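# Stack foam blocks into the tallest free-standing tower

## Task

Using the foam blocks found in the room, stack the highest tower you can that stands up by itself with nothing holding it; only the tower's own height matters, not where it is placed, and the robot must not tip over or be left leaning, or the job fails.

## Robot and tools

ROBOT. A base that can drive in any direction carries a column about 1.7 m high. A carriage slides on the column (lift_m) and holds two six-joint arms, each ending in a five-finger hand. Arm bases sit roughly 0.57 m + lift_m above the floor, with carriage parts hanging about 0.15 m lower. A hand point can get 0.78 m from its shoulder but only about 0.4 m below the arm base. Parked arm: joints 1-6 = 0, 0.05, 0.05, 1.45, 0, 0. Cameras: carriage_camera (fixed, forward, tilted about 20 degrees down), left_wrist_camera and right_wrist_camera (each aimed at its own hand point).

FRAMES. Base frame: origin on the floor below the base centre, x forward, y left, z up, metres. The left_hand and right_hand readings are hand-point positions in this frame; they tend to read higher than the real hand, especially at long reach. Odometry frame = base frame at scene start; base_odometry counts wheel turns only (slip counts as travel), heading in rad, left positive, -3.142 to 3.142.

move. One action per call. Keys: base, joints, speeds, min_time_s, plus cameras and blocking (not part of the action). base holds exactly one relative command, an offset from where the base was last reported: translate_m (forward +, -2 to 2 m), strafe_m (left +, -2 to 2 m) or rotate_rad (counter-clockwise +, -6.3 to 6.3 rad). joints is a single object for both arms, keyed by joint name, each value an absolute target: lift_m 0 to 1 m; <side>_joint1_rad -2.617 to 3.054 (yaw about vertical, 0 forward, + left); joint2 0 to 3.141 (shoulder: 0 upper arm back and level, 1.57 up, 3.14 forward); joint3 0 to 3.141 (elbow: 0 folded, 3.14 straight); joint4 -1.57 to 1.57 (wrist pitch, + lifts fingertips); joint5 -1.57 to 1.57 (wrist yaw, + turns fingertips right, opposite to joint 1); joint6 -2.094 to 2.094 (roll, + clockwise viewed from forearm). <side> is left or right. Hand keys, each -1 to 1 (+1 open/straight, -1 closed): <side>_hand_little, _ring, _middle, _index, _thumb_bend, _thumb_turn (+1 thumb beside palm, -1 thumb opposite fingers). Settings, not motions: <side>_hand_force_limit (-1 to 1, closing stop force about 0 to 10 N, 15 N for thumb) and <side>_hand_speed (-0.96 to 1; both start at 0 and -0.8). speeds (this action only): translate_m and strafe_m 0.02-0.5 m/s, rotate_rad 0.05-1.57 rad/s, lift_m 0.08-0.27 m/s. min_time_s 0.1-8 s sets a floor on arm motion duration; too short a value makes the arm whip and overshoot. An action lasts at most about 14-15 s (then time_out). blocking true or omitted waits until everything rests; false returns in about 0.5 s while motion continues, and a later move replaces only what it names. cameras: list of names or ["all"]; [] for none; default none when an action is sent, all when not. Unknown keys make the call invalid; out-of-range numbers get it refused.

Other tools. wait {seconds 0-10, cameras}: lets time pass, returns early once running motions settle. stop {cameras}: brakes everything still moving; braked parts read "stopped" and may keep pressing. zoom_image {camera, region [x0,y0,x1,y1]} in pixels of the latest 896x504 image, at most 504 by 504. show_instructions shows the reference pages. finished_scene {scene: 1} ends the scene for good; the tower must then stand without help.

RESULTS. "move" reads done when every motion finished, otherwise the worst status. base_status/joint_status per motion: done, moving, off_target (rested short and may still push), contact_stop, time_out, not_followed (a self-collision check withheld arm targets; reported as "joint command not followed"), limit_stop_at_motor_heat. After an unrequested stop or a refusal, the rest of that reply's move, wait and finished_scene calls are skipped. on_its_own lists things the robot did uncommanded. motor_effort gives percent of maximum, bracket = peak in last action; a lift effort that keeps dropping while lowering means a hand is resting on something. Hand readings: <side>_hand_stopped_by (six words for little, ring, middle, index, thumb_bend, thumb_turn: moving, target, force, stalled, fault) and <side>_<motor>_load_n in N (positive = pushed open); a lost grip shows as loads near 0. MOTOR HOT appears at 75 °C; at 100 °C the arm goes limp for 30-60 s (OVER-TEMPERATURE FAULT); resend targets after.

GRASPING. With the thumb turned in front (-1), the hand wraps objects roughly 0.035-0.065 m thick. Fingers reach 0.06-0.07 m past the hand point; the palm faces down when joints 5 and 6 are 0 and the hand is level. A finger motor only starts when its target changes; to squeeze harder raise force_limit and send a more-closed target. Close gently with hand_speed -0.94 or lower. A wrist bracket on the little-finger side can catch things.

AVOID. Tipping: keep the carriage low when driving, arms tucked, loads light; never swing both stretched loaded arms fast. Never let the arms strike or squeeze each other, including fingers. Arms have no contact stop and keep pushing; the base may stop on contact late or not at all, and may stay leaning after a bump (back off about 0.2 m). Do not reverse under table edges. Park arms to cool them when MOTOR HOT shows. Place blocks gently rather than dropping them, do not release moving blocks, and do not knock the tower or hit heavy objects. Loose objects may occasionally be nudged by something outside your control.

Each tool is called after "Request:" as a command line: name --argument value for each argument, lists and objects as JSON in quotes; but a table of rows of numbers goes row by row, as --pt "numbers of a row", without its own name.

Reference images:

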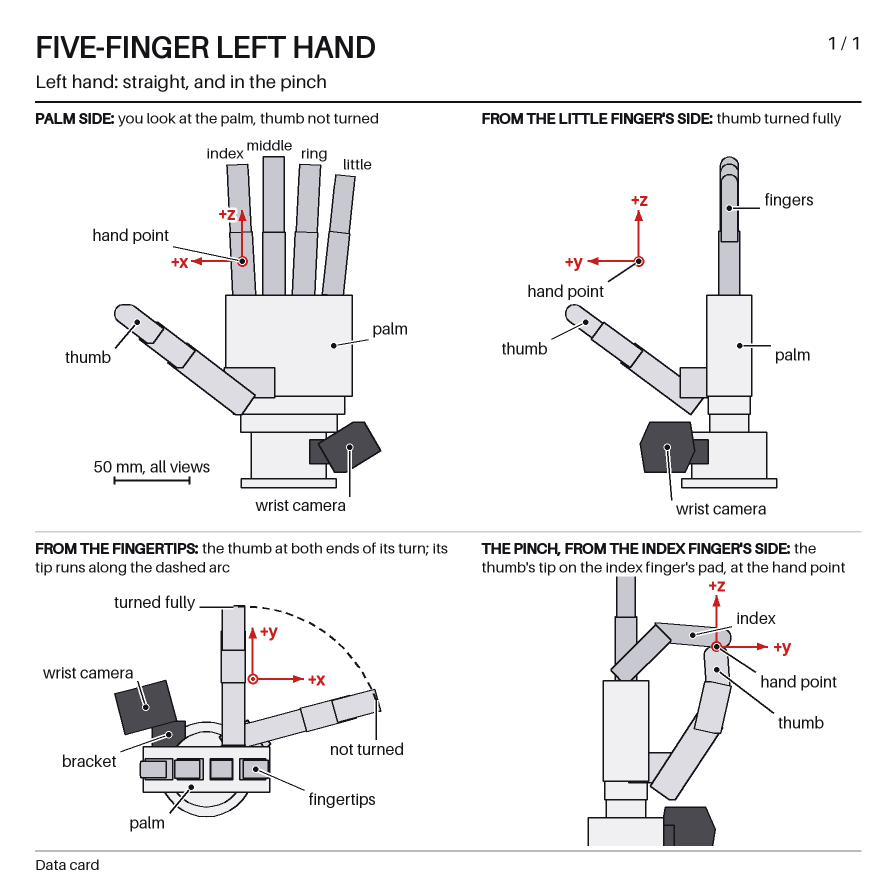

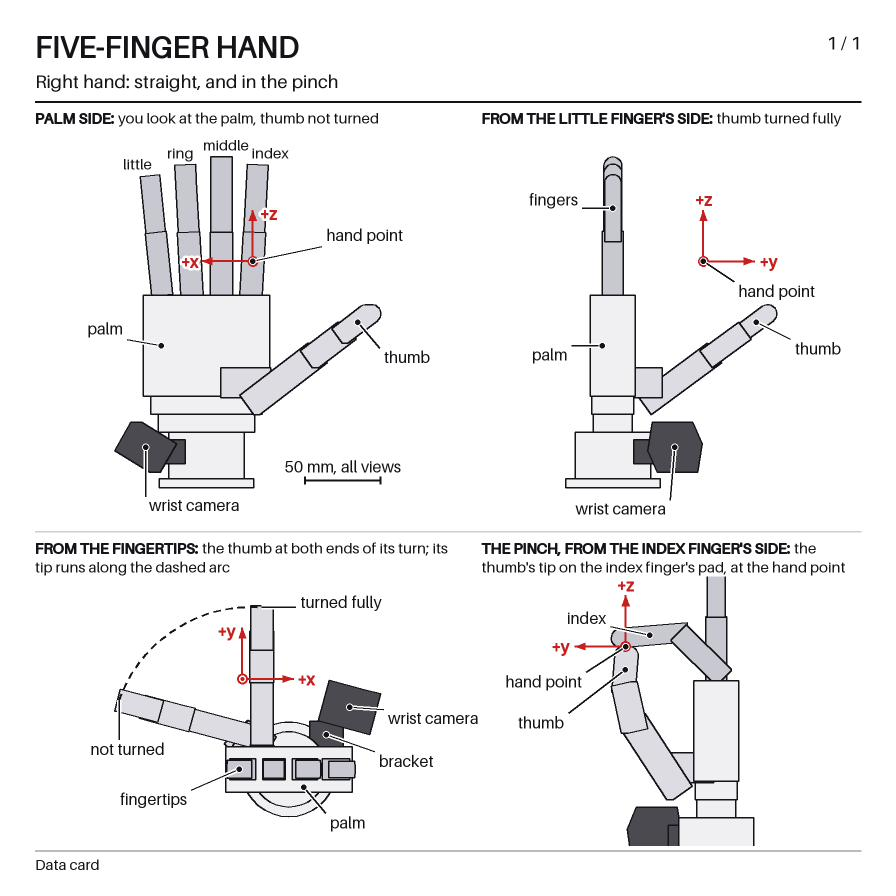

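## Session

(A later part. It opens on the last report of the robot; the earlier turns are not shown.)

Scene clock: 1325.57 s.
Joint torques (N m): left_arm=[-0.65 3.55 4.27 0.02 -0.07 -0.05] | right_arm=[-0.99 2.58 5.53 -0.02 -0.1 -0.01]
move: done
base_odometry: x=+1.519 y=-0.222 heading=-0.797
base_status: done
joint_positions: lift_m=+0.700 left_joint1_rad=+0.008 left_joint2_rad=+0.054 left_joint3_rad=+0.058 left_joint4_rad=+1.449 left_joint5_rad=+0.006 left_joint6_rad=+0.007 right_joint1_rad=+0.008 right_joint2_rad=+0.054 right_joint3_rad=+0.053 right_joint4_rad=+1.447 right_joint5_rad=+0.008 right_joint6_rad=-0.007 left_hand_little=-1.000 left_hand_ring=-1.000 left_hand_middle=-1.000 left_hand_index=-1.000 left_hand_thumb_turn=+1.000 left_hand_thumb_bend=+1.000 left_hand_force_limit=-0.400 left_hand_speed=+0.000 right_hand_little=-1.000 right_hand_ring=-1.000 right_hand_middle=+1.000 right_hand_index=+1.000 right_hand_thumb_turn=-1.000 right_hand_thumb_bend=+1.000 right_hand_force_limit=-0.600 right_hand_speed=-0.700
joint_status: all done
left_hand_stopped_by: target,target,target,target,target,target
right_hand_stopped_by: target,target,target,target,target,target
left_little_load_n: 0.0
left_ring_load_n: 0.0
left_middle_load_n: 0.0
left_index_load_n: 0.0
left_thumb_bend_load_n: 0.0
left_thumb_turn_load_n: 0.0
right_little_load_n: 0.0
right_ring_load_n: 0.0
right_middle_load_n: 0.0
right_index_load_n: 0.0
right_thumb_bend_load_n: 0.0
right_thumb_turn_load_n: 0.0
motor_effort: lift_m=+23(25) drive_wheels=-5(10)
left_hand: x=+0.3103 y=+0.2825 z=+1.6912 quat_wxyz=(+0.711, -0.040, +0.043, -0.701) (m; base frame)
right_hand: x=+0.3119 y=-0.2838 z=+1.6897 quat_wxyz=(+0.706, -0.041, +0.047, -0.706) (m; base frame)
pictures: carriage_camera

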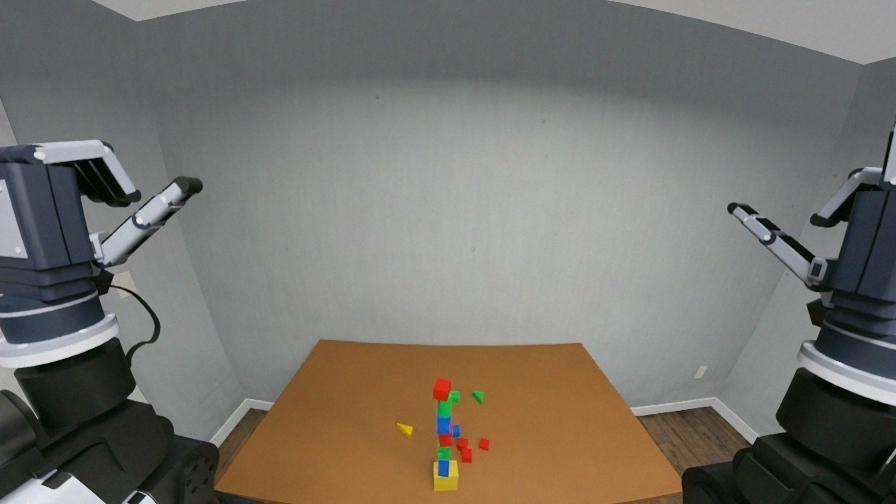

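Request:
move --joints '{"lift_m": 0.6, "right_joint1_rad": 0.0, "right_joint2_rad": 1.1, "right_joint3_rad": 1.0, "right_joint4_rad": 0.1, "right_joint5_rad": 0.0, "right_joint6_rad": 0.0, "right_hand_index": -0.1, "right_hand_middle": -0.1}' --min_time_s 2

Request:
move --joints '{"right_joint1_rad": 0.1, "right_joint2_rad": 2.5, "right_joint3_rad": 1.5, "right_joint4_rad": 0.0, "right_joint5_rad": -0.4, "right_joint6_rad": -0.5}' --min_time_s 2

Request:
move --joints '{"lift_m": 0.47, "right_joint1_rad": 0.3945, "right_joint2_rad": 2.584, "right_joint3_rad": 1.624, "right_joint4_rad": -0.034, "right_joint5_rad": -0.567, "right_joint6_rad": -0.69}' --min_time_s 2 --cameras '["carriage_camera", "right_wrist_camera"]'

Scene clock: 1338.07 s.
Joint torques (N m): left_arm=[-0.66 3.62 4.3 0.01 -0.06 -0.05] | right_arm=[-1.03 -2.81 10.5 1.98 -0.11 -0.01]
move: done
base_odometry: x=+1.519 y=-0.222 heading=-0.797
base_status: not commanded
joint_positions: lift_m=+0.600 left_joint1_rad=+0.008 left_joint2_rad=+0.054 left_joint3_rad=+0.057 left_joint4_rad=+1.449 left_joint5_rad=+0.006 left_joint6_rad=+0.007 right_joint1_rad=+0.008 right_joint2_rad=+1.094 right_joint3_rad=+0.976 right_joint4_rad=+0.115 right_joint5_rad=+0.008 right_joint6_rad=-0.007 left_hand_little=-1.000 left_hand_ring=-1.000 left_hand_middle=-1.000 left_hand_index=-1.000 left_hand_thumb_turn=+1.000 left_hand_thumb_bend=+1.000 left_hand_force_limit=-0.400 left_hand_speed=+0.000 right_hand_little=-1.000 right_hand_ring=-1.000 right_hand_middle=-0.100 right_hand_index=-0.100 right_hand_thumb_turn=-1.000 right_hand_thumb_bend=+1.000 right_hand_force_limit=-0.600 right_hand_speed=-0.700
joint_status: all done
left_hand_stopped_by: target,target,target,target,target,target
right_hand_stopped_by: target,target,target,target,target,target
left_little_load_n: 0.0
left_ring_load_n: 0.0
left_middle_load_n: 0.0
left_index_load_n: 0.0
left_thumb_bend_load_n: 0.0
left_thumb_turn_load_n: 0.0
right_little_load_n: 0.5
right_ring_load_n: 0.0
right_middle_load_n: 0.0
right_index_load_n: 0.0
right_thumb_bend_load_n: 0.0
right_thumb_turn_load_n: 0.0
motor_effort: lift_m=+23(27) drive_wheels=+2(5)
left_hand: x=+0.3103 y=+0.2825 z=+1.5911 quat_wxyz=(+0.711, -0.040, +0.043, -0.701) (m; base frame)
right_hand: x=+0.6348 y=-0.2813 z=+1.4610 quat_wxyz=(+0.497, -0.502, +0.499, -0.501) (m; base frame)
pictures: none

Scene clock: 1340.37 s.
Joint torques (N m): left_arm=[-0.66 3.59 4.3 0.01 -0.06 -0.05] | right_arm=[0.16 -10.96 7.69 1.24 -0.34 -0.13]
move: done
base_odometry: x=+1.519 y=-0.222 heading=-0.797
base_status: not commanded
joint_positions: lift_m=+0.600 left_joint1_rad=+0.008 left_joint2_rad=+0.054 left_joint3_rad=+0.057 left_joint4_rad=+1.449 left_joint5_rad=+0.006 left_joint6_rad=+0.007 right_joint1_rad=+0.093 right_joint2_rad=+2.489 right_joint3_rad=+1.482 right_joint4_rad=+0.009 right_joint5_rad=-0.388 right_joint6_rad=-0.491 left_hand_little=-1.000 left_hand_ring=-1.000 left_hand_middle=-1.000 left_hand_index=-1.000 left_hand_thumb_turn=+1.000 left_hand_thumb_bend=+1.000 left_hand_force_limit=-0.400 left_hand_speed=+0.000 right_hand_little=-1.000 right_hand_ring=-1.000 right_hand_middle=-0.100 right_hand_index=-0.100 right_hand_thumb_turn=-1.000 right_hand_thumb_bend=+1.000 right_hand_force_limit=-0.600 right_hand_speed=-0.700
joint_status: all done
left_hand_stopped_by: target,target,target,target,target,target
right_hand_stopped_by: target,target,target,target,target,target
left_little_load_n: 0.0
left_ring_load_n: 0.0
left_middle_load_n: 0.0
left_index_load_n: -0.5
left_thumb_bend_load_n: 0.0
left_thumb_turn_load_n: 0.0
right_little_load_n: 0.0
right_ring_load_n: 0.0
right_middle_load_n: 0.0
right_index_load_n: 0.5
right_thumb_bend_load_n: 0.0
right_thumb_turn_load_n: 0.0
motor_effort: lift_m=+24(24) drive_wheels=+2(2)
left_hand: x=+0.3103 y=+0.2825 z=+1.5911 quat_wxyz=(+0.711, -0.040, +0.043, -0.701) (m; base frame)
right_hand: x=+0.7011 y=-0.1955 z=+0.9920 quat_wxyz=(+0.307, -0.855, +0.398, -0.129) (m; base frame)
pictures: none

Scene clock: 1342.67 s.
Joint torques (N m): left_arm=[-0.64 3.59 4.3 0.02 -0.06 -0.04] | right_arm=[0.17 -11.12 8.06 1.16 -0.41 -0.13]
move: done
base_odometry: x=+1.519 y=-0.222 heading=-0.797
base_status: not commanded
joint_positions: lift_m=+0.470 left_joint1_rad=+0.008 left_joint2_rad=+0.054 left_joint3_rad=+0.057 left_joint4_rad=+1.449 left_joint5_rad=+0.006 left_joint6_rad=+0.007 right_joint1_rad=+0.389 right_joint2_rad=+2.567 right_joint3_rad=+1.605 right_joint4_rad=-0.020 right_joint5_rad=-0.557 right_joint6_rad=-0.682 left_hand_little=-1.000 left_hand_ring=-1.000 left_hand_middle=-1.000 left_hand_index=-1.000 left_hand_thumb_turn=+1.000 left_hand_thumb_bend=+1.000 left_hand_force_limit=-0.400 left_hand_speed=+0.000 right_hand_little=-1.000 right_hand_ring=-1.000 right_hand_middle=-0.100 right_hand_index=-0.100 right_hand_thumb_turn=-1.000 right_hand_thumb_bend=+1.000 right_hand_force_limit=-0.600 right_hand_speed=-0.700
joint_status: all done
left_hand_stopped_by: target,target,target,target,target,target
right_hand_stopped_by: target,target,target,target,target,target
left_little_load_n: 0.0
left_ring_load_n: 0.0
left_middle_load_n: 0.0
left_index_load_n: 0.0
left_thumb_bend_load_n: 0.0
left_thumb_turn_load_n: -0.5
right_little_load_n: 0.0
right_ring_load_n: 0.0
right_middle_load_n: 0.0
right_index_load_n: 0.0
right_thumb_bend_load_n: 0.5
right_thumb_turn_load_n: 0.0
motor_effort: lift_m=+23(25) drive_wheels=+2(5)
left_hand: x=+0.3103 y=+0.2825 z=+1.4611 quat_wxyz=(+0.711, -0.040, +0.043, -0.701) (m; base frame)
right_hand: x=+0.6575 y=-0.0350 z=+0.8621 quat_wxyz=(+0.377, -0.911, +0.150, -0.067) (m; base frame)
pictures: carriage_camera, right_wrist_camera

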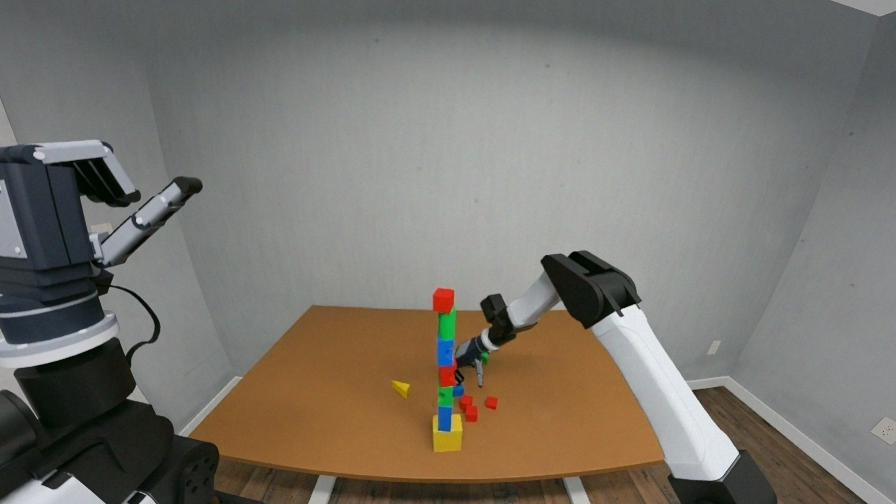

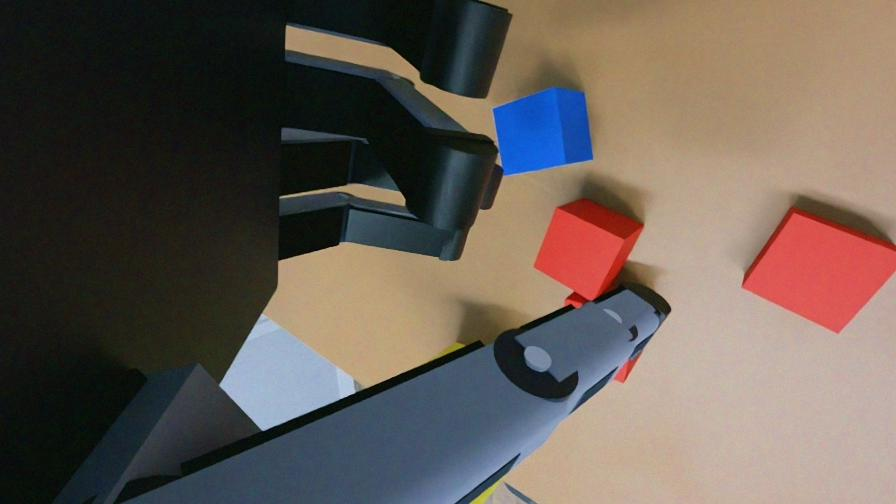

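Request:
zoom_image --camera "right_wrist_camera" --region '[480, 70, 680, 330]'

Scaled by 1.938 from the camera's 896x504 image, which has a finer 1280x720 frame.

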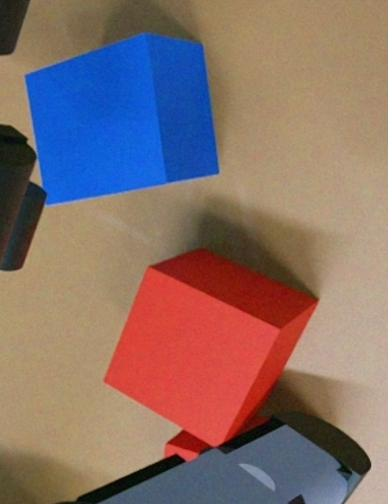

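Request:
move --joints '{"right_joint1_rad": 0.38, "right_joint2_rad": 2.47, "right_joint3_rad": 1.47, "right_joint4_rad": 0.0, "right_joint5_rad": -0.53}' --min_time_s 0.8

Request:
move --joints '{"right_joint1_rad": 0.4085, "right_joint2_rad": 2.555, "right_joint3_rad": 1.56, "right_joint4_rad": 0.0, "right_joint5_rad": -0.559, "lift_m": 0.42}' --min_time_s 1 --cameras '["right_wrist_camera"]'

Request:
zoom_image --camera "right_wrist_camera" --region '[460, 150, 720, 410]'

Scene clock: 1353.83 s.
Joint torques (N m): left_arm=[-0.66 3.6 4.31 0.01 -0.06 -0.04] | right_arm=[-1.03 -14.65 4.82 1.37 -0.22 -0.13]
move: done
base_odometry: x=+1.519 y=-0.222 heading=-0.797
base_status: not commanded
joint_positions: lift_m=+0.470 left_joint1_rad=+0.008 left_joint2_rad=+0.054 left_joint3_rad=+0.057 left_joint4_rad=+1.449 left_joint5_rad=+0.006 left_joint6_rad=+0.007 right_joint1_rad=+0.388 right_joint2_rad=+2.504 right_joint3_rad=+1.479 right_joint4_rad=-0.010 right_joint5_rad=-0.542 right_joint6_rad=-0.683 left_hand_little=-1.000 left_hand_ring=-1.000 left_hand_middle=-1.000 left_hand_index=-1.000 left_hand_thumb_turn=+1.000 left_hand_thumb_bend=+1.000 left_hand_force_limit=-0.400 left_hand_speed=+0.000 right_hand_little=-1.000 right_hand_ring=-1.000 right_hand_middle=-0.100 right_hand_index=-0.100 right_hand_thumb_turn=-1.000 right_hand_thumb_bend=+1.000 right_hand_force_limit=-0.600 right_hand_speed=-0.700
joint_status: all done
left_hand_stopped_by: target,target,target,target,target,target
right_hand_stopped_by: target,target,target,target,target,target
left_little_load_n: 0.5
left_ring_load_n: 0.0
left_middle_load_n: 0.0
left_index_load_n: 0.0
left_thumb_bend_load_n: 0.0
left_thumb_turn_load_n: 0.0
right_little_load_n: 0.0
right_ring_load_n: 0.0
right_middle_load_n: 0.0
right_index_load_n: 0.0
right_thumb_bend_load_n: 0.0
right_thumb_turn_load_n: 0.0
motor_effort: lift_m=+23(24) drive_wheels=+2(2)
left_hand: x=+0.3103 y=+0.2825 z=+1.4611 quat_wxyz=(+0.711, -0.040, +0.043, -0.701) (m; base frame)
right_hand: x=+0.6286 y=-0.0500 z=+0.8593 quat_wxyz=(+0.359, -0.918, +0.161, -0.051) (m; base frame)
pictures: none

Scene clock: 1355.13 s.
Joint torques (N m): left_arm=[-0.66 3.64 4.3 0.01 -0.06 -0.05] | right_arm=[-0.18 -9.99 7.12 1.24 -0.21 -0.14]
move: done
base_odometry: x=+1.519 y=-0.222 heading=-0.797
base_status: not commanded
joint_positions: lift_m=+0.420 left_joint1_rad=+0.008 left_joint2_rad=+0.053 left_joint3_rad=+0.057 left_joint4_rad=+1.451 left_joint5_rad=+0.006 left_joint6_rad=+0.007 right_joint1_rad=+0.407 right_joint2_rad=+2.528 right_joint3_rad=+1.549 right_joint4_rad=+0.009 right_joint5_rad=-0.572 right_joint6_rad=-0.683 left_hand_little=-1.000 left_hand_ring=-1.000 left_hand_middle=-1.000 left_hand_index=-1.000 left_hand_thumb_turn=+1.000 left_hand_thumb_bend=+1.000 left_hand_force_limit=-0.400 left_hand_speed=+0.000 right_hand_little=-1.000 right_hand_ring=-1.000 right_hand_middle=-0.100 right_hand_index=-0.100 right_hand_thumb_turn=-1.000 right_hand_thumb_bend=+1.000 right_hand_force_limit=-0.600 right_hand_speed=-0.700
joint_status: all done
left_hand_stopped_by: target,target,target,target,target,target
right_hand_stopped_by: target,target,target,target,target,target
left_little_load_n: 0.0
left_ring_load_n: 0.0
left_middle_load_n: 0.0
left_index_load_n: -0.5
left_thumb_bend_load_n: 0.0
left_thumb_turn_load_n: 0.0
right_little_load_n: 0.0
right_ring_load_n: 0.0
right_middle_load_n: -1.0
right_index_load_n: 0.0
right_thumb_bend_load_n: 0.0
right_thumb_turn_load_n: 0.0
motor_effort: lift_m=+21(26) drive_wheels=+2(5)
left_hand: x=+0.3098 y=+0.2825 z=+1.4113 quat_wxyz=(+0.711, -0.039, +0.043, -0.701) (m; base frame)
right_hand: x=+0.6456 y=-0.0274 z=+0.8197 quat_wxyz=(+0.386, -0.910, +0.137, -0.064) (m; base frame)
pictures: right_wrist_camera

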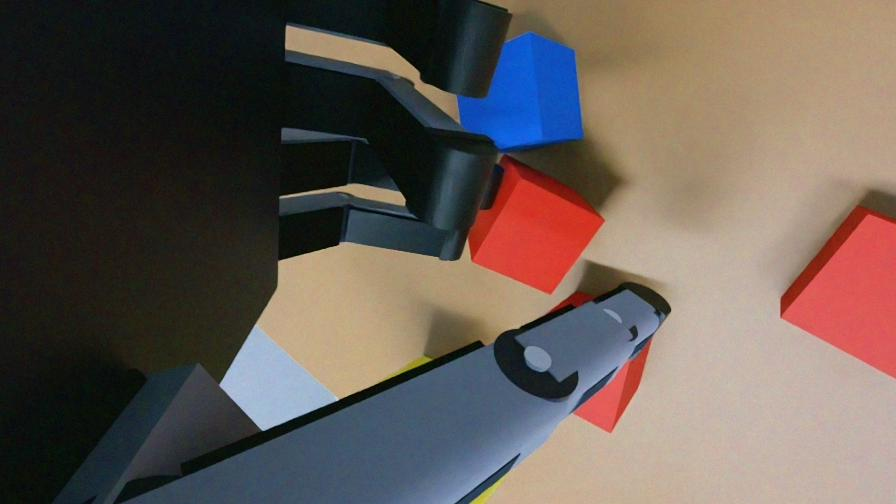

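Scaled by 1.938 from the camera's 896x504 image, which has a finer 1280x720 frame.

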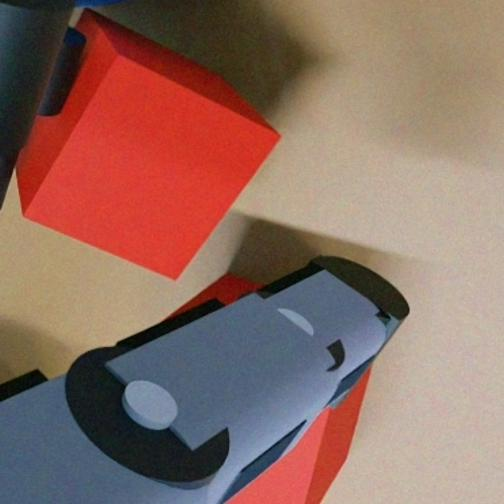

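Request:
zoom_image --camera "right_wrist_camera" --region '[460, 145, 610, 305]'

Scaled by 3.150 from the camera's 896x504 image, which has a finer 1280x720 frame.

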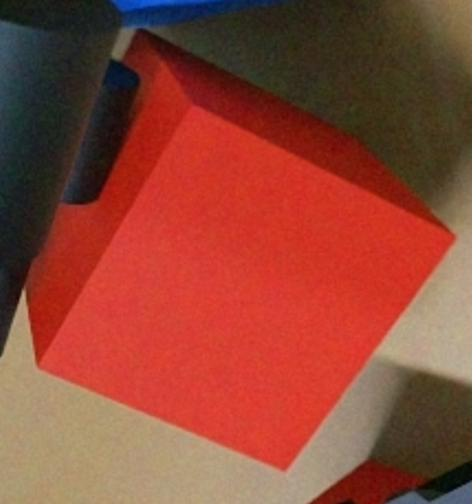

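Request:
move --joints '{"lift_m": 0.47}' --speeds '{"lift_m": 0.08}' --cameras '["right_wrist_camera"]'

Request:
zoom_image --camera "right_wrist_camera" --region '[480, 70, 740, 330]'

Scene clock: 1365.67 s.
Joint torques (N m): left_arm=[-0.66 3.64 4.26 0.03 -0.06 -0.04] | right_arm=[-0.2 -11.32 6.86 1.22 -0.2 -0.12]
move: done
base_odometry: x=+1.519 y=-0.222 heading=-0.797
base_status: not commanded
joint_positions: lift_m=+0.470 left_joint1_rad=+0.008 left_joint2_rad=+0.053 left_joint3_rad=+0.057 left_joint4_rad=+1.451 left_joint5_rad=+0.006 left_joint6_rad=+0.007 right_joint1_rad=+0.407 right_joint2_rad=+2.542 right_joint3_rad=+1.551 right_joint4_rad=+0.006 right_joint5_rad=-0.570 right_joint6_rad=-0.683 left_hand_little=-1.000 left_hand_ring=-1.000 left_hand_middle=-1.000 left_hand_index=-1.000 left_hand_thumb_turn=+1.000 left_hand_thumb_bend=+1.000 left_hand_force_limit=-0.400 left_hand_speed=+0.000 right_hand_little=-1.000 right_hand_ring=-1.000 right_hand_middle=-0.100 right_hand_index=-0.100 right_hand_thumb_turn=-1.000 right_hand_thumb_bend=+1.000 right_hand_force_limit=-0.600 right_hand_speed=-0.700
joint_status: all done
left_hand_stopped_by: target,target,target,target,target,target
right_hand_stopped_by: target,target,target,target,target,target
left_little_load_n: 0.0
left_ring_load_n: 0.0
left_middle_load_n: 0.0
left_index_load_n: 0.0
left_thumb_bend_load_n: 0.0
left_thumb_turn_load_n: 0.0
right_little_load_n: 0.0
right_ring_load_n: 0.0
right_middle_load_n: 0.0
right_index_load_n: 0.5
right_thumb_bend_load_n: 0.0
right_thumb_turn_load_n: -0.5
motor_effort: lift_m=+26(30) drive_wheels=+2(5)
left_hand: x=+0.3098 y=+0.2825 z=+1.4609 quat_wxyz=(+0.711, -0.039, +0.043, -0.701) (m; base frame)
right_hand: x=+0.6423 y=-0.0291 z=+0.8624 quat_wxyz=(+0.382, -0.912, +0.140, -0.059) (m; base frame)
pictures: right_wrist_camera

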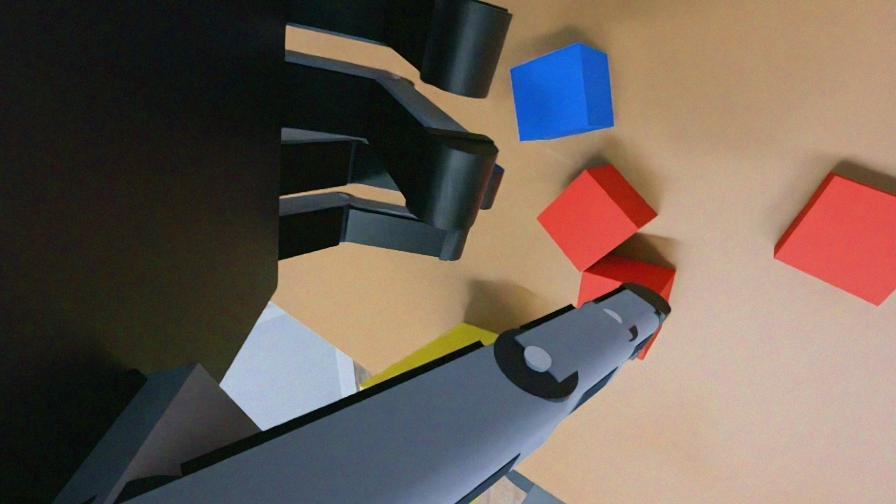

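Scaled by 1.938 from the camera's 896x504 image, which has a finer 1280x720 frame.

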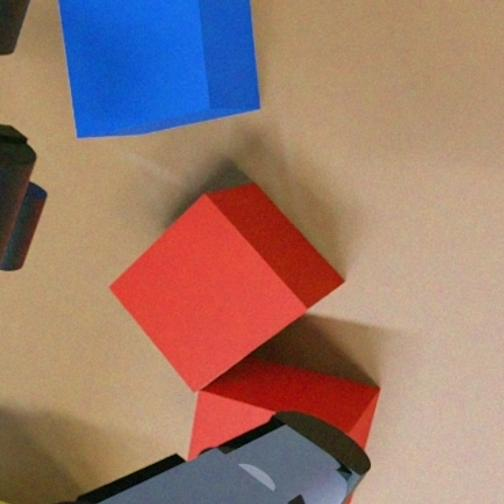

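Request:
move --joints '{"lift_m": 0.5, "right_joint1_rad": 0.36, "right_joint2_rad": 2.44, "right_joint3_rad": 1.45, "right_joint4_rad": -0.18, "right_joint5_rad": -0.66, "right_joint6_rad": -0.95}' --min_time_s 1.2

Request:
move --joints '{"lift_m": 0.47, "right_joint1_rad": 0.401, "right_joint2_rad": 2.526, "right_joint3_rad": 1.537, "right_joint4_rad": -0.191, "right_joint5_rad": -0.704, "right_joint6_rad": -0.997}' --min_time_s 1.5 --cameras '["carriage_camera", "right_wrist_camera"]'

Request:
zoom_image --camera "right_wrist_camera" --region '[460, 100, 720, 360]'

Scene clock: 1382.33 s.
Joint torques (N m): left_arm=[-0.65 3.63 4.29 0 -0.06 -0.05] | right_arm=[-0.87 -14.6 4.81 0.8 -0.49 -0.15]
move: done
base_odometry: x=+1.519 y=-0.222 heading=-0.797
base_status: not commanded
joint_positions: lift_m=+0.500 left_joint1_rad=+0.008 left_joint2_rad=+0.053 left_joint3_rad=+0.057 left_joint4_rad=+1.451 left_joint5_rad=+0.006 left_joint6_rad=+0.007 right_joint1_rad=+0.367 right_joint2_rad=+2.477 right_joint3_rad=+1.457 right_joint4_rad=-0.166 right_joint5_rad=-0.649 right_joint6_rad=-0.941 left_hand_little=-1.000 left_hand_ring=-1.000 left_hand_middle=-1.000 left_hand_index=-1.000 left_hand_thumb_turn=+1.000 left_hand_thumb_bend=+1.000 left_hand_force_limit=-0.400 left_hand_speed=+0.000 right_hand_little=-1.000 right_hand_ring=-1.000 right_hand_middle=-0.100 right_hand_index=-0.100 right_hand_thumb_turn=-1.000 right_hand_thumb_bend=+1.000 right_hand_force_limit=-0.600 right_hand_speed=-0.700
joint_status: all done
left_hand_stopped_by: target,target,target,target,target,target
right_hand_stopped_by: target,target,target,target,target,target
left_little_load_n: 0.0
left_ring_load_n: 0.0
left_middle_load_n: 0.0
left_index_load_n: 0.0
left_thumb_bend_load_n: 0.0
left_thumb_turn_load_n: 0.0
right_little_load_n: 0.0
right_ring_load_n: 0.0
right_middle_load_n: 0.0
right_index_load_n: 0.0
right_thumb_bend_load_n: 0.0
right_thumb_turn_load_n: 0.0
motor_effort: lift_m=+26(32) drive_wheels=-5(5)
left_hand: x=+0.3098 y=+0.2825 z=+1.4909 quat_wxyz=(+0.711, -0.039, +0.043, -0.701) (m; base frame)
right_hand: x=+0.5985 y=-0.0668 z=+0.8905 quat_wxyz=(+0.362, -0.930, +0.061, -0.010) (m; base frame)
pictures: none

Scene clock: 1384.13 s.
Joint torques (N m): left_arm=[-0.65 3.66 4.3 0.01 -0.07 -0.05] | right_arm=[0.24 -10.62 7.41 0.83 -0.51 -0.12]
move: done
base_odometry: x=+1.519 y=-0.222 heading=-0.797
base_status: not commanded
joint_positions: lift_m=+0.470 left_joint1_rad=+0.008 left_joint2_rad=+0.053 left_joint3_rad=+0.057 left_joint4_rad=+1.451 left_joint5_rad=+0.006 left_joint6_rad=+0.007 right_joint1_rad=+0.394 right_joint2_rad=+2.510 right_joint3_rad=+1.519 right_joint4_rad=-0.177 right_joint5_rad=-0.693 right_joint6_rad=-0.990 left_hand_little=-1.000 left_hand_ring=-1.000 left_hand_middle=-1.000 left_hand_index=-1.000 left_hand_thumb_turn=+1.000 left_hand_thumb_bend=+1.000 left_hand_force_limit=-0.400 left_hand_speed=+0.000 right_hand_little=-1.000 right_hand_ring=-1.000 right_hand_middle=-0.100 right_hand_index=-0.100 right_hand_thumb_turn=-1.000 right_hand_thumb_bend=+1.000 right_hand_force_limit=-0.600 right_hand_speed=-0.700
joint_status: all done
left_hand_stopped_by: target,target,target,target,target,target
right_hand_stopped_by: target,target,target,target,target,target
left_little_load_n: 0.0
left_ring_load_n: 0.0
left_middle_load_n: 0.0
left_index_load_n: 0.0
left_thumb_bend_load_n: 0.0
left_thumb_turn_load_n: 0.0
right_little_load_n: 0.0
right_ring_load_n: 0.0
right_middle_load_n: 0.0
right_index_load_n: 0.0
right_thumb_bend_load_n: 0.5
right_thumb_turn_load_n: 0.0
motor_effort: lift_m=+22(25) drive_wheels=-5(5)
left_hand: x=+0.3098 y=+0.2825 z=+1.4612 quat_wxyz=(+0.711, -0.039, +0.043, -0.701) (m; base frame)
right_hand: x=+0.6039 y=-0.0462 z=+0.8626 quat_wxyz=(+0.382, -0.924, +0.019, -0.010) (m; base frame)
pictures: carriage_camera, right_wrist_camera

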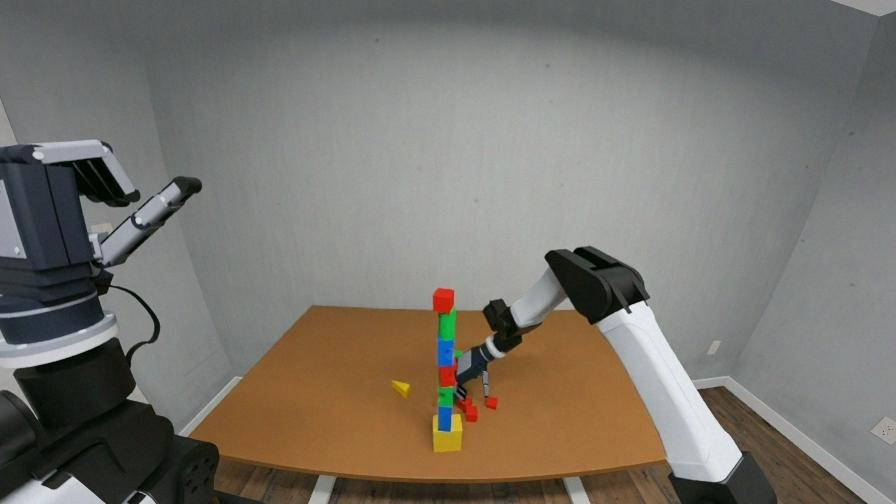

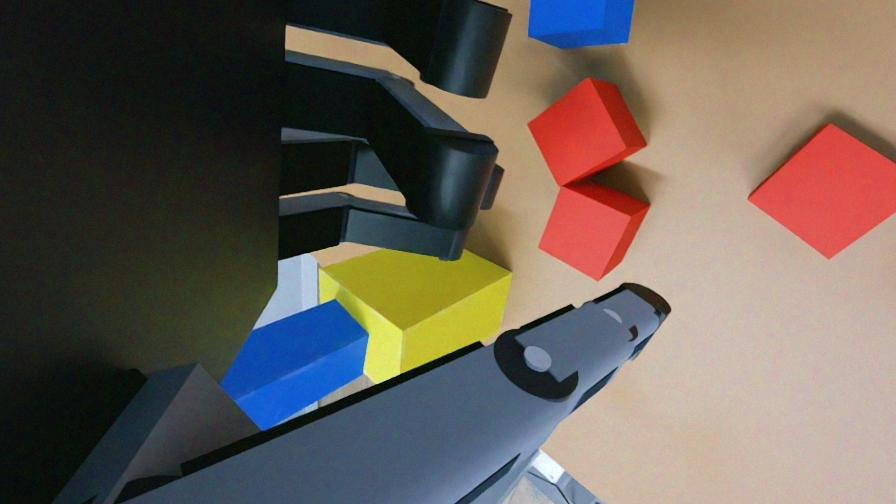

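Scaled by 1.938 from the camera's 896x504 image, which has a finer 1280x720 frame.

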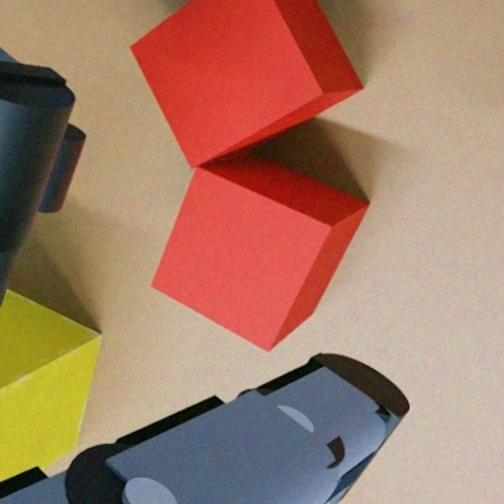

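Request:
move --joints '{"lift_m": 0.42}' --speeds '{"lift_m": 0.1}' --cameras '["right_wrist_camera"]'

Request:
move --joints '{"lift_m": 0.395}' --speeds '{"lift_m": 0.08}' --cameras '["right_wrist_camera"]'

Scene clock: 1387.30 s.
Joint torques (N m): left_arm=[-0.64 3.66 4.36 0 -0.07 -0.05] | right_arm=[0.35 -10.69 6.58 0.95 -0.23 -0.13]
move: done
base_odometry: x=+1.519 y=-0.222 heading=-0.797
base_status: not commanded
joint_positions: lift_m=+0.420 left_joint1_rad=+0.008 left_joint2_rad=+0.053 left_joint3_rad=+0.057 left_joint4_rad=+1.451 left_joint5_rad=+0.006 left_joint6_rad=+0.007 right_joint1_rad=+0.394 right_joint2_rad=+2.512 right_joint3_rad=+1.527 right_joint4_rad=-0.187 right_joint5_rad=-0.726 right_joint6_rad=-0.990 left_hand_little=-1.000 left_hand_ring=-1.000 left_hand_middle=-1.000 left_hand_index=-1.000 left_hand_thumb_turn=+1.000 left_hand_thumb_bend=+1.000 left_hand_force_limit=-0.400 left_hand_speed=+0.000 right_hand_little=-1.000 right_hand_ring=-1.000 right_hand_middle=-0.101 right_hand_index=-0.100 right_hand_thumb_turn=-1.000 right_hand_thumb_bend=+1.000 right_hand_force_limit=-0.600 right_hand_speed=-0.700
joint_status: all done
left_hand_stopped_by: target,target,target,target,target,target
right_hand_stopped_by: target,target,target,target,target,target
left_little_load_n: 0.0
left_ring_load_n: 0.0
left_middle_load_n: 0.0
left_index_load_n: 0.0
left_thumb_bend_load_n: 0.0
left_thumb_turn_load_n: 0.0
right_little_load_n: 0.0
right_ring_load_n: 0.5
right_middle_load_n: -3.5
right_index_load_n: -0.5
right_thumb_bend_load_n: 0.0
right_thumb_turn_load_n: 0.0
motor_effort: lift_m=+23(24) drive_wheels=+2(5)
left_hand: x=+0.3097 y=+0.2825 z=+1.4113 quat_wxyz=(+0.711, -0.039, +0.043, -0.701) (m; base frame)
right_hand: x=+0.6009 y=-0.0415 z=+0.8162 quat_wxyz=(+0.394, -0.919, +0.016, -0.001) (m; base frame)
pictures: right_wrist_camera

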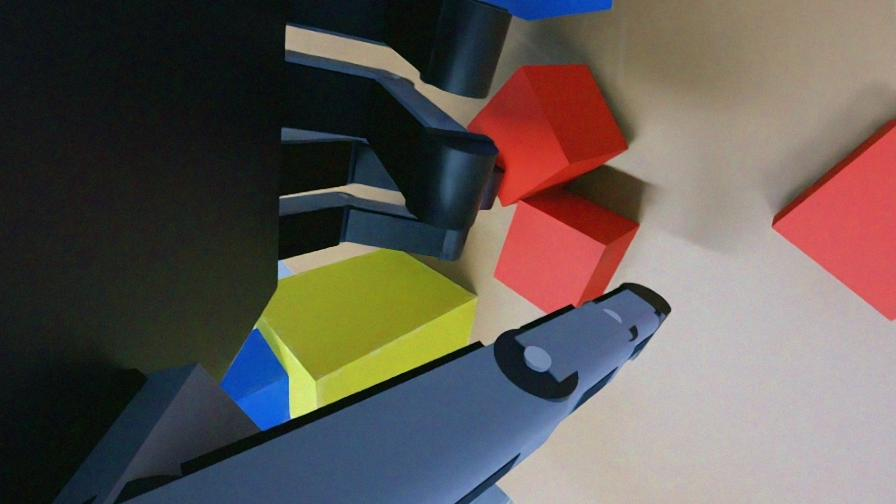

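Scene clock: 1388.07 s.
Joint torques (N m): left_arm=[-0.68 3.66 4.33 0 -0.06 -0.05] | right_arm=[-0.64 -11.18 6.22 1.09 -0.33 -0.15]
move: done
base_odometry: x=+1.519 y=-0.222 heading=-0.797
base_status: not commanded
joint_positions: lift_m=+0.395 left_joint1_rad=+0.008 left_joint2_rad=+0.053 left_joint3_rad=+0.057 left_joint4_rad=+1.451 left_joint5_rad=+0.006 left_joint6_rad=+0.007 right_joint1_rad=+0.404 right_joint2_rad=+2.519 right_joint3_rad=+1.531 right_joint4_rad=-0.203 right_joint5_rad=-0.717 right_joint6_rad=-0.990 left_hand_little=-1.000 left_hand_ring=-1.000 left_hand_middle=-1.000 left_hand_index=-1.000 left_hand_thumb_turn=+1.000 left_hand_thumb_bend=+1.000 left_hand_force_limit=-0.400 left_hand_speed=+0.000 right_hand_little=-1.000 right_hand_ring=-1.000 right_hand_middle=-0.100 right_hand_index=-0.100 right_hand_thumb_turn=-1.000 right_hand_thumb_bend=+1.000 right_hand_force_limit=-0.600 right_hand_speed=-0.700
joint_status: all done
left_hand_stopped_by: target,target,target,target,target,target
right_hand_stopped_by: target,target,target,target,target,target
left_little_load_n: 0.0
left_ring_load_n: 0.0
left_middle_load_n: 0.0
left_index_load_n: 0.0
left_thumb_bend_load_n: 0.0
left_thumb_turn_load_n: 0.0
right_little_load_n: 0.0
right_ring_load_n: 0.0
right_middle_load_n: 0.0
right_index_load_n: 0.0
right_thumb_bend_load_n: 0.0
right_thumb_turn_load_n: 0.5
motor_effort: lift_m=+24(25) drive_wheels=+2(5)
left_hand: x=+0.3097 y=+0.2825 z=+1.3862 quat_wxyz=(+0.711, -0.039, +0.043, -0.701) (m; base frame)
right_hand: x=+0.5954 y=-0.0405 z=+0.7875 quat_wxyz=(+0.387, -0.922, +0.015, +0.007) (m; base frame)
pictures: right_wrist_camera

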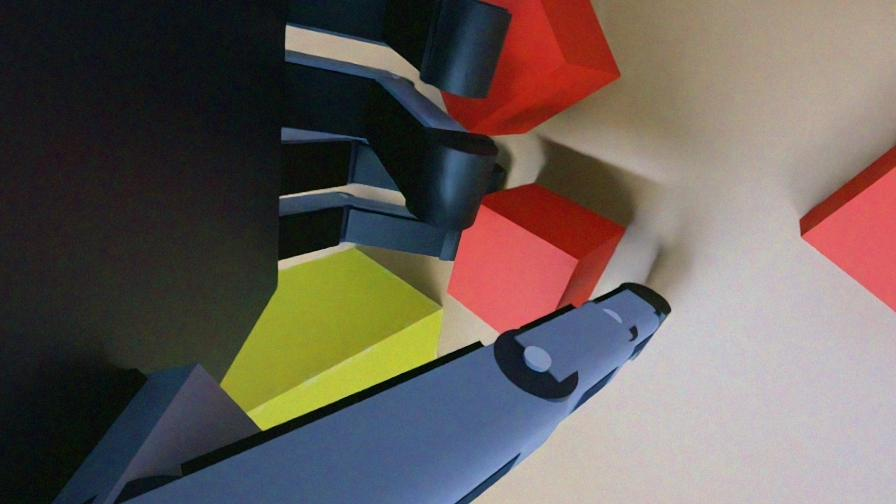

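Request:
zoom_image --camera "right_wrist_camera" --region '[430, 0, 650, 360]'

Scaled by 1.400 from the camera's 896x504 image, which has a finer 1280x720 frame.

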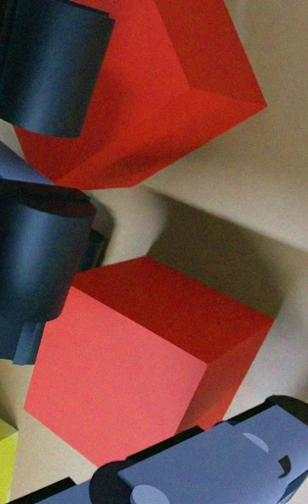

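Request:
move --joints '{"lift_m": 0.455}' --speeds '{"lift_m": 0.08}' --cameras '["right_wrist_camera"]'

Request:
zoom_image --camera "right_wrist_camera" --region '[470, 60, 730, 320]'

Scene clock: 1393.37 s.
Joint torques (N m): left_arm=[-0.65 3.67 4.26 0 -0.06 -0.04] | right_arm=[-0.64 -11.48 6.24 1.02 -0.33 -0.12]
move: done
base_odometry: x=+1.519 y=-0.222 heading=-0.797
base_status: not commanded
joint_positions: lift_m=+0.455 left_joint1_rad=+0.008 left_joint2_rad=+0.053 left_joint3_rad=+0.057 left_joint4_rad=+1.451 left_joint5_rad=+0.006 left_joint6_rad=+0.007 right_joint1_rad=+0.404 right_joint2_rad=+2.521 right_joint3_rad=+1.531 right_joint4_rad=-0.196 right_joint5_rad=-0.713 right_joint6_rad=-0.990 left_hand_little=-1.000 left_hand_ring=-1.000 left_hand_middle=-1.000 left_hand_index=-1.000 left_hand_thumb_turn=+1.000 left_hand_thumb_bend=+1.000 left_hand_force_limit=-0.400 left_hand_speed=+0.000 right_hand_little=-1.000 right_hand_ring=-1.000 right_hand_middle=-0.100 right_hand_index=-0.100 right_hand_thumb_turn=-1.000 right_hand_thumb_bend=+1.000 right_hand_force_limit=-0.600 right_hand_speed=-0.700
joint_status: all done
left_hand_stopped_by: target,target,target,target,target,target
right_hand_stopped_by: target,target,target,target,target,target
left_little_load_n: 0.0
left_ring_load_n: 0.0
left_middle_load_n: 0.0
left_index_load_n: 0.0
left_thumb_bend_load_n: 0.0
left_thumb_turn_load_n: 0.0
right_little_load_n: 0.0
right_ring_load_n: 0.0
right_middle_load_n: 0.0
right_index_load_n: 0.0
right_thumb_bend_load_n: 0.0
right_thumb_turn_load_n: 0.0
motor_effort: lift_m=+26(31) drive_wheels=+2(5)
left_hand: x=+0.3096 y=+0.2825 z=+1.4460 quat_wxyz=(+0.711, -0.039, +0.043, -0.701) (m; base frame)
right_hand: x=+0.5968 y=-0.0405 z=+0.8461 quat_wxyz=(+0.387, -0.922, +0.015, +0.004) (m; base frame)
pictures: right_wrist_camera

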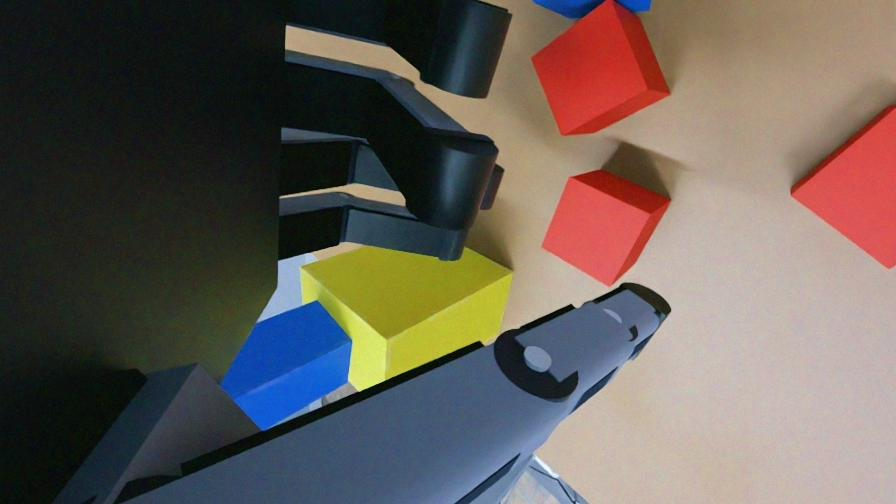

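Scaled by 1.938 from the camera's 896x504 image, which has a finer 1280x720 frame.

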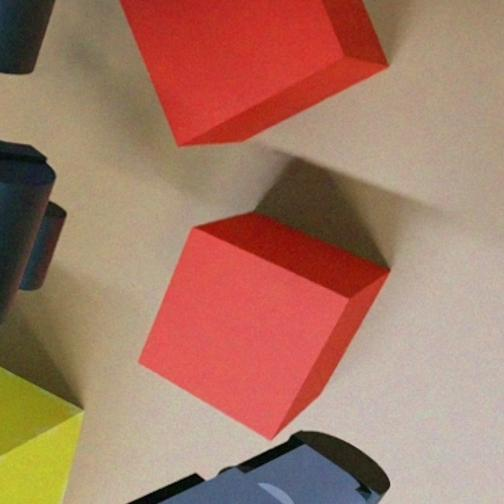

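Request:
move --joints '{"lift_m": 0.47, "right_joint1_rad": 0.35, "right_joint2_rad": 2.46, "right_joint3_rad": 1.48, "right_joint4_rad": -0.195, "right_joint5_rad": -0.713}' --min_time_s 0.8

Request:
move --joints '{"lift_m": 0.45, "right_joint1_rad": 0.388, "right_joint2_rad": 2.541, "right_joint3_rad": 1.562, "right_joint4_rad": -0.213, "right_joint5_rad": -0.713}' --min_time_s 1.2 --cameras '["right_wrist_camera"]'

Request:
zoom_image --camera "right_wrist_camera" --region '[470, 60, 730, 320]'

Scene clock: 1400.57 s.
Joint torques (N m): left_arm=[-0.65 3.66 4.31 -0.01 -0.06 -0.05] | right_arm=[-0.66 -14.46 4.7 0.89 -0.45 -0.14]
move: done
base_odometry: x=+1.519 y=-0.222 heading=-0.797
base_status: not commanded
joint_positions: lift_m=+0.470 left_joint1_rad=+0.008 left_joint2_rad=+0.053 left_joint3_rad=+0.057 left_joint4_rad=+1.452 left_joint5_rad=+0.006 left_joint6_rad=+0.007 right_joint1_rad=+0.354 right_joint2_rad=+2.495 right_joint3_rad=+1.488 right_joint4_rad=-0.191 right_joint5_rad=-0.712 right_joint6_rad=-0.990 left_hand_little=-1.000 left_hand_ring=-1.000 left_hand_middle=-1.000 left_hand_index=-1.000 left_hand_thumb_turn=+1.000 left_hand_thumb_bend=+1.000 left_hand_force_limit=-0.400 left_hand_speed=+0.000 right_hand_little=-1.000 right_hand_ring=-1.000 right_hand_middle=-0.100 right_hand_index=-0.100 right_hand_thumb_turn=-1.000 right_hand_thumb_bend=+1.000 right_hand_force_limit=-0.600 right_hand_speed=-0.700
joint_status: all done
left_hand_stopped_by: target,target,target,target,target,target
right_hand_stopped_by: target,target,target,target,target,target
left_little_load_n: 0.0
left_ring_load_n: 0.0
left_middle_load_n: 0.0
left_index_load_n: 0.0
left_thumb_bend_load_n: 0.0
left_thumb_turn_load_n: 0.0
right_little_load_n: 0.0
right_ring_load_n: 0.5
right_middle_load_n: 0.0
right_index_load_n: 0.0
right_thumb_bend_load_n: 0.0
right_thumb_turn_load_n: 0.0
motor_effort: lift_m=+27(30) drive_wheels=-4(5)
left_hand: x=+0.3094 y=+0.2825 z=+1.4610 quat_wxyz=(+0.711, -0.038, +0.042, -0.701) (m; base frame)
right_hand: x=+0.6010 y=-0.0634 z=+0.8633 quat_wxyz=(+0.384, -0.922, +0.040, -0.001) (m; base frame)
pictures: none

Scene clock: 1402.07 s.
Joint torques (N m): left_arm=[-0.68 3.67 4.31 -0.02 -0.07 -0.05] | right_arm=[0.27 -10.69 7.46 0.82 -0.45 -0.14]
move: done
base_odometry: x=+1.519 y=-0.222 heading=-0.797
base_status: not commanded
joint_positions: lift_m=+0.450 left_joint1_rad=+0.008 left_joint2_rad=+0.053 left_joint3_rad=+0.057 left_joint4_rad=+1.452 left_joint5_rad=+0.006 left_joint6_rad=+0.007 right_joint1_rad=+0.381 right_joint2_rad=+2.525 right_joint3_rad=+1.544 right_joint4_rad=-0.200 right_joint5_rad=-0.712 right_joint6_rad=-0.990 left_hand_little=-1.000 left_hand_ring=-1.000 left_hand_middle=-1.000 left_hand_index=-1.000 left_hand_thumb_turn=+1.000 left_hand_thumb_bend=+1.000 left_hand_force_limit=-0.400 left_hand_speed=+0.000 right_hand_little=-1.000 right_hand_ring=-1.000 right_hand_middle=-0.100 right_hand_index=-0.100 right_hand_thumb_turn=-1.000 right_hand_thumb_bend=+1.000 right_hand_force_limit=-0.600 right_hand_speed=-0.700
joint_status: all done
left_hand_stopped_by: target,target,target,target,target,target
right_hand_stopped_by: target,target,target,target,target,target
left_little_load_n: 0.0
left_ring_load_n: 0.0
left_middle_load_n: 0.0
left_index_load_n: 0.0
left_thumb_bend_load_n: 0.0
left_thumb_turn_load_n: 0.0
right_little_load_n: 0.0
right_ring_load_n: 0.5
right_middle_load_n: 0.0
right_index_load_n: 0.0
right_thumb_bend_load_n: 0.0
right_thumb_turn_load_n: 0.0
motor_effort: lift_m=+24(25) drive_wheels=+1(5)
left_hand: x=+0.3093 y=+0.2825 z=+1.4414 quat_wxyz=(+0.711, -0.038, +0.042, -0.701) (m; base frame)
right_hand: x=+0.6064 y=-0.0482 z=+0.8422 quat_wxyz=(+0.387, -0.922, +0.024, -0.003) (m; base frame)
pictures: right_wrist_camera

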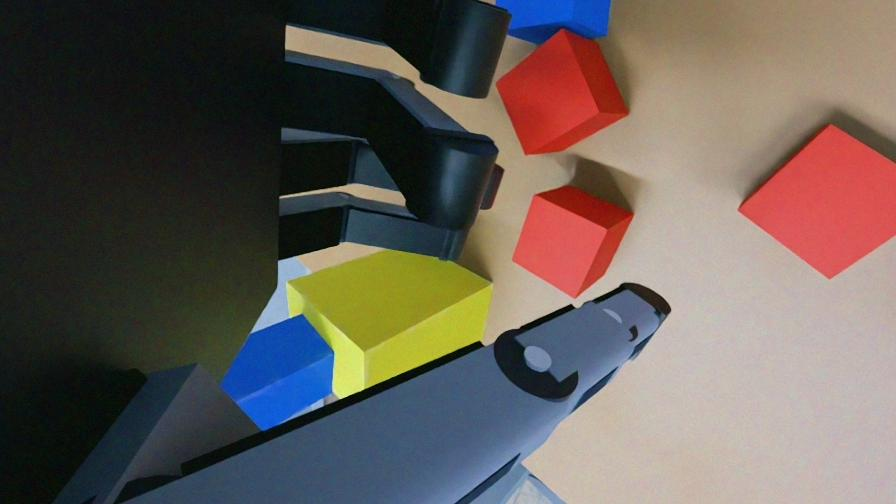

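Scaled by 1.938 from the camera's 896x504 image, which has a finer 1280x720 frame.

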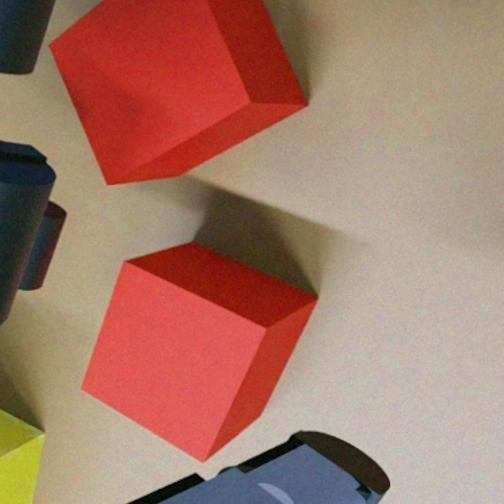

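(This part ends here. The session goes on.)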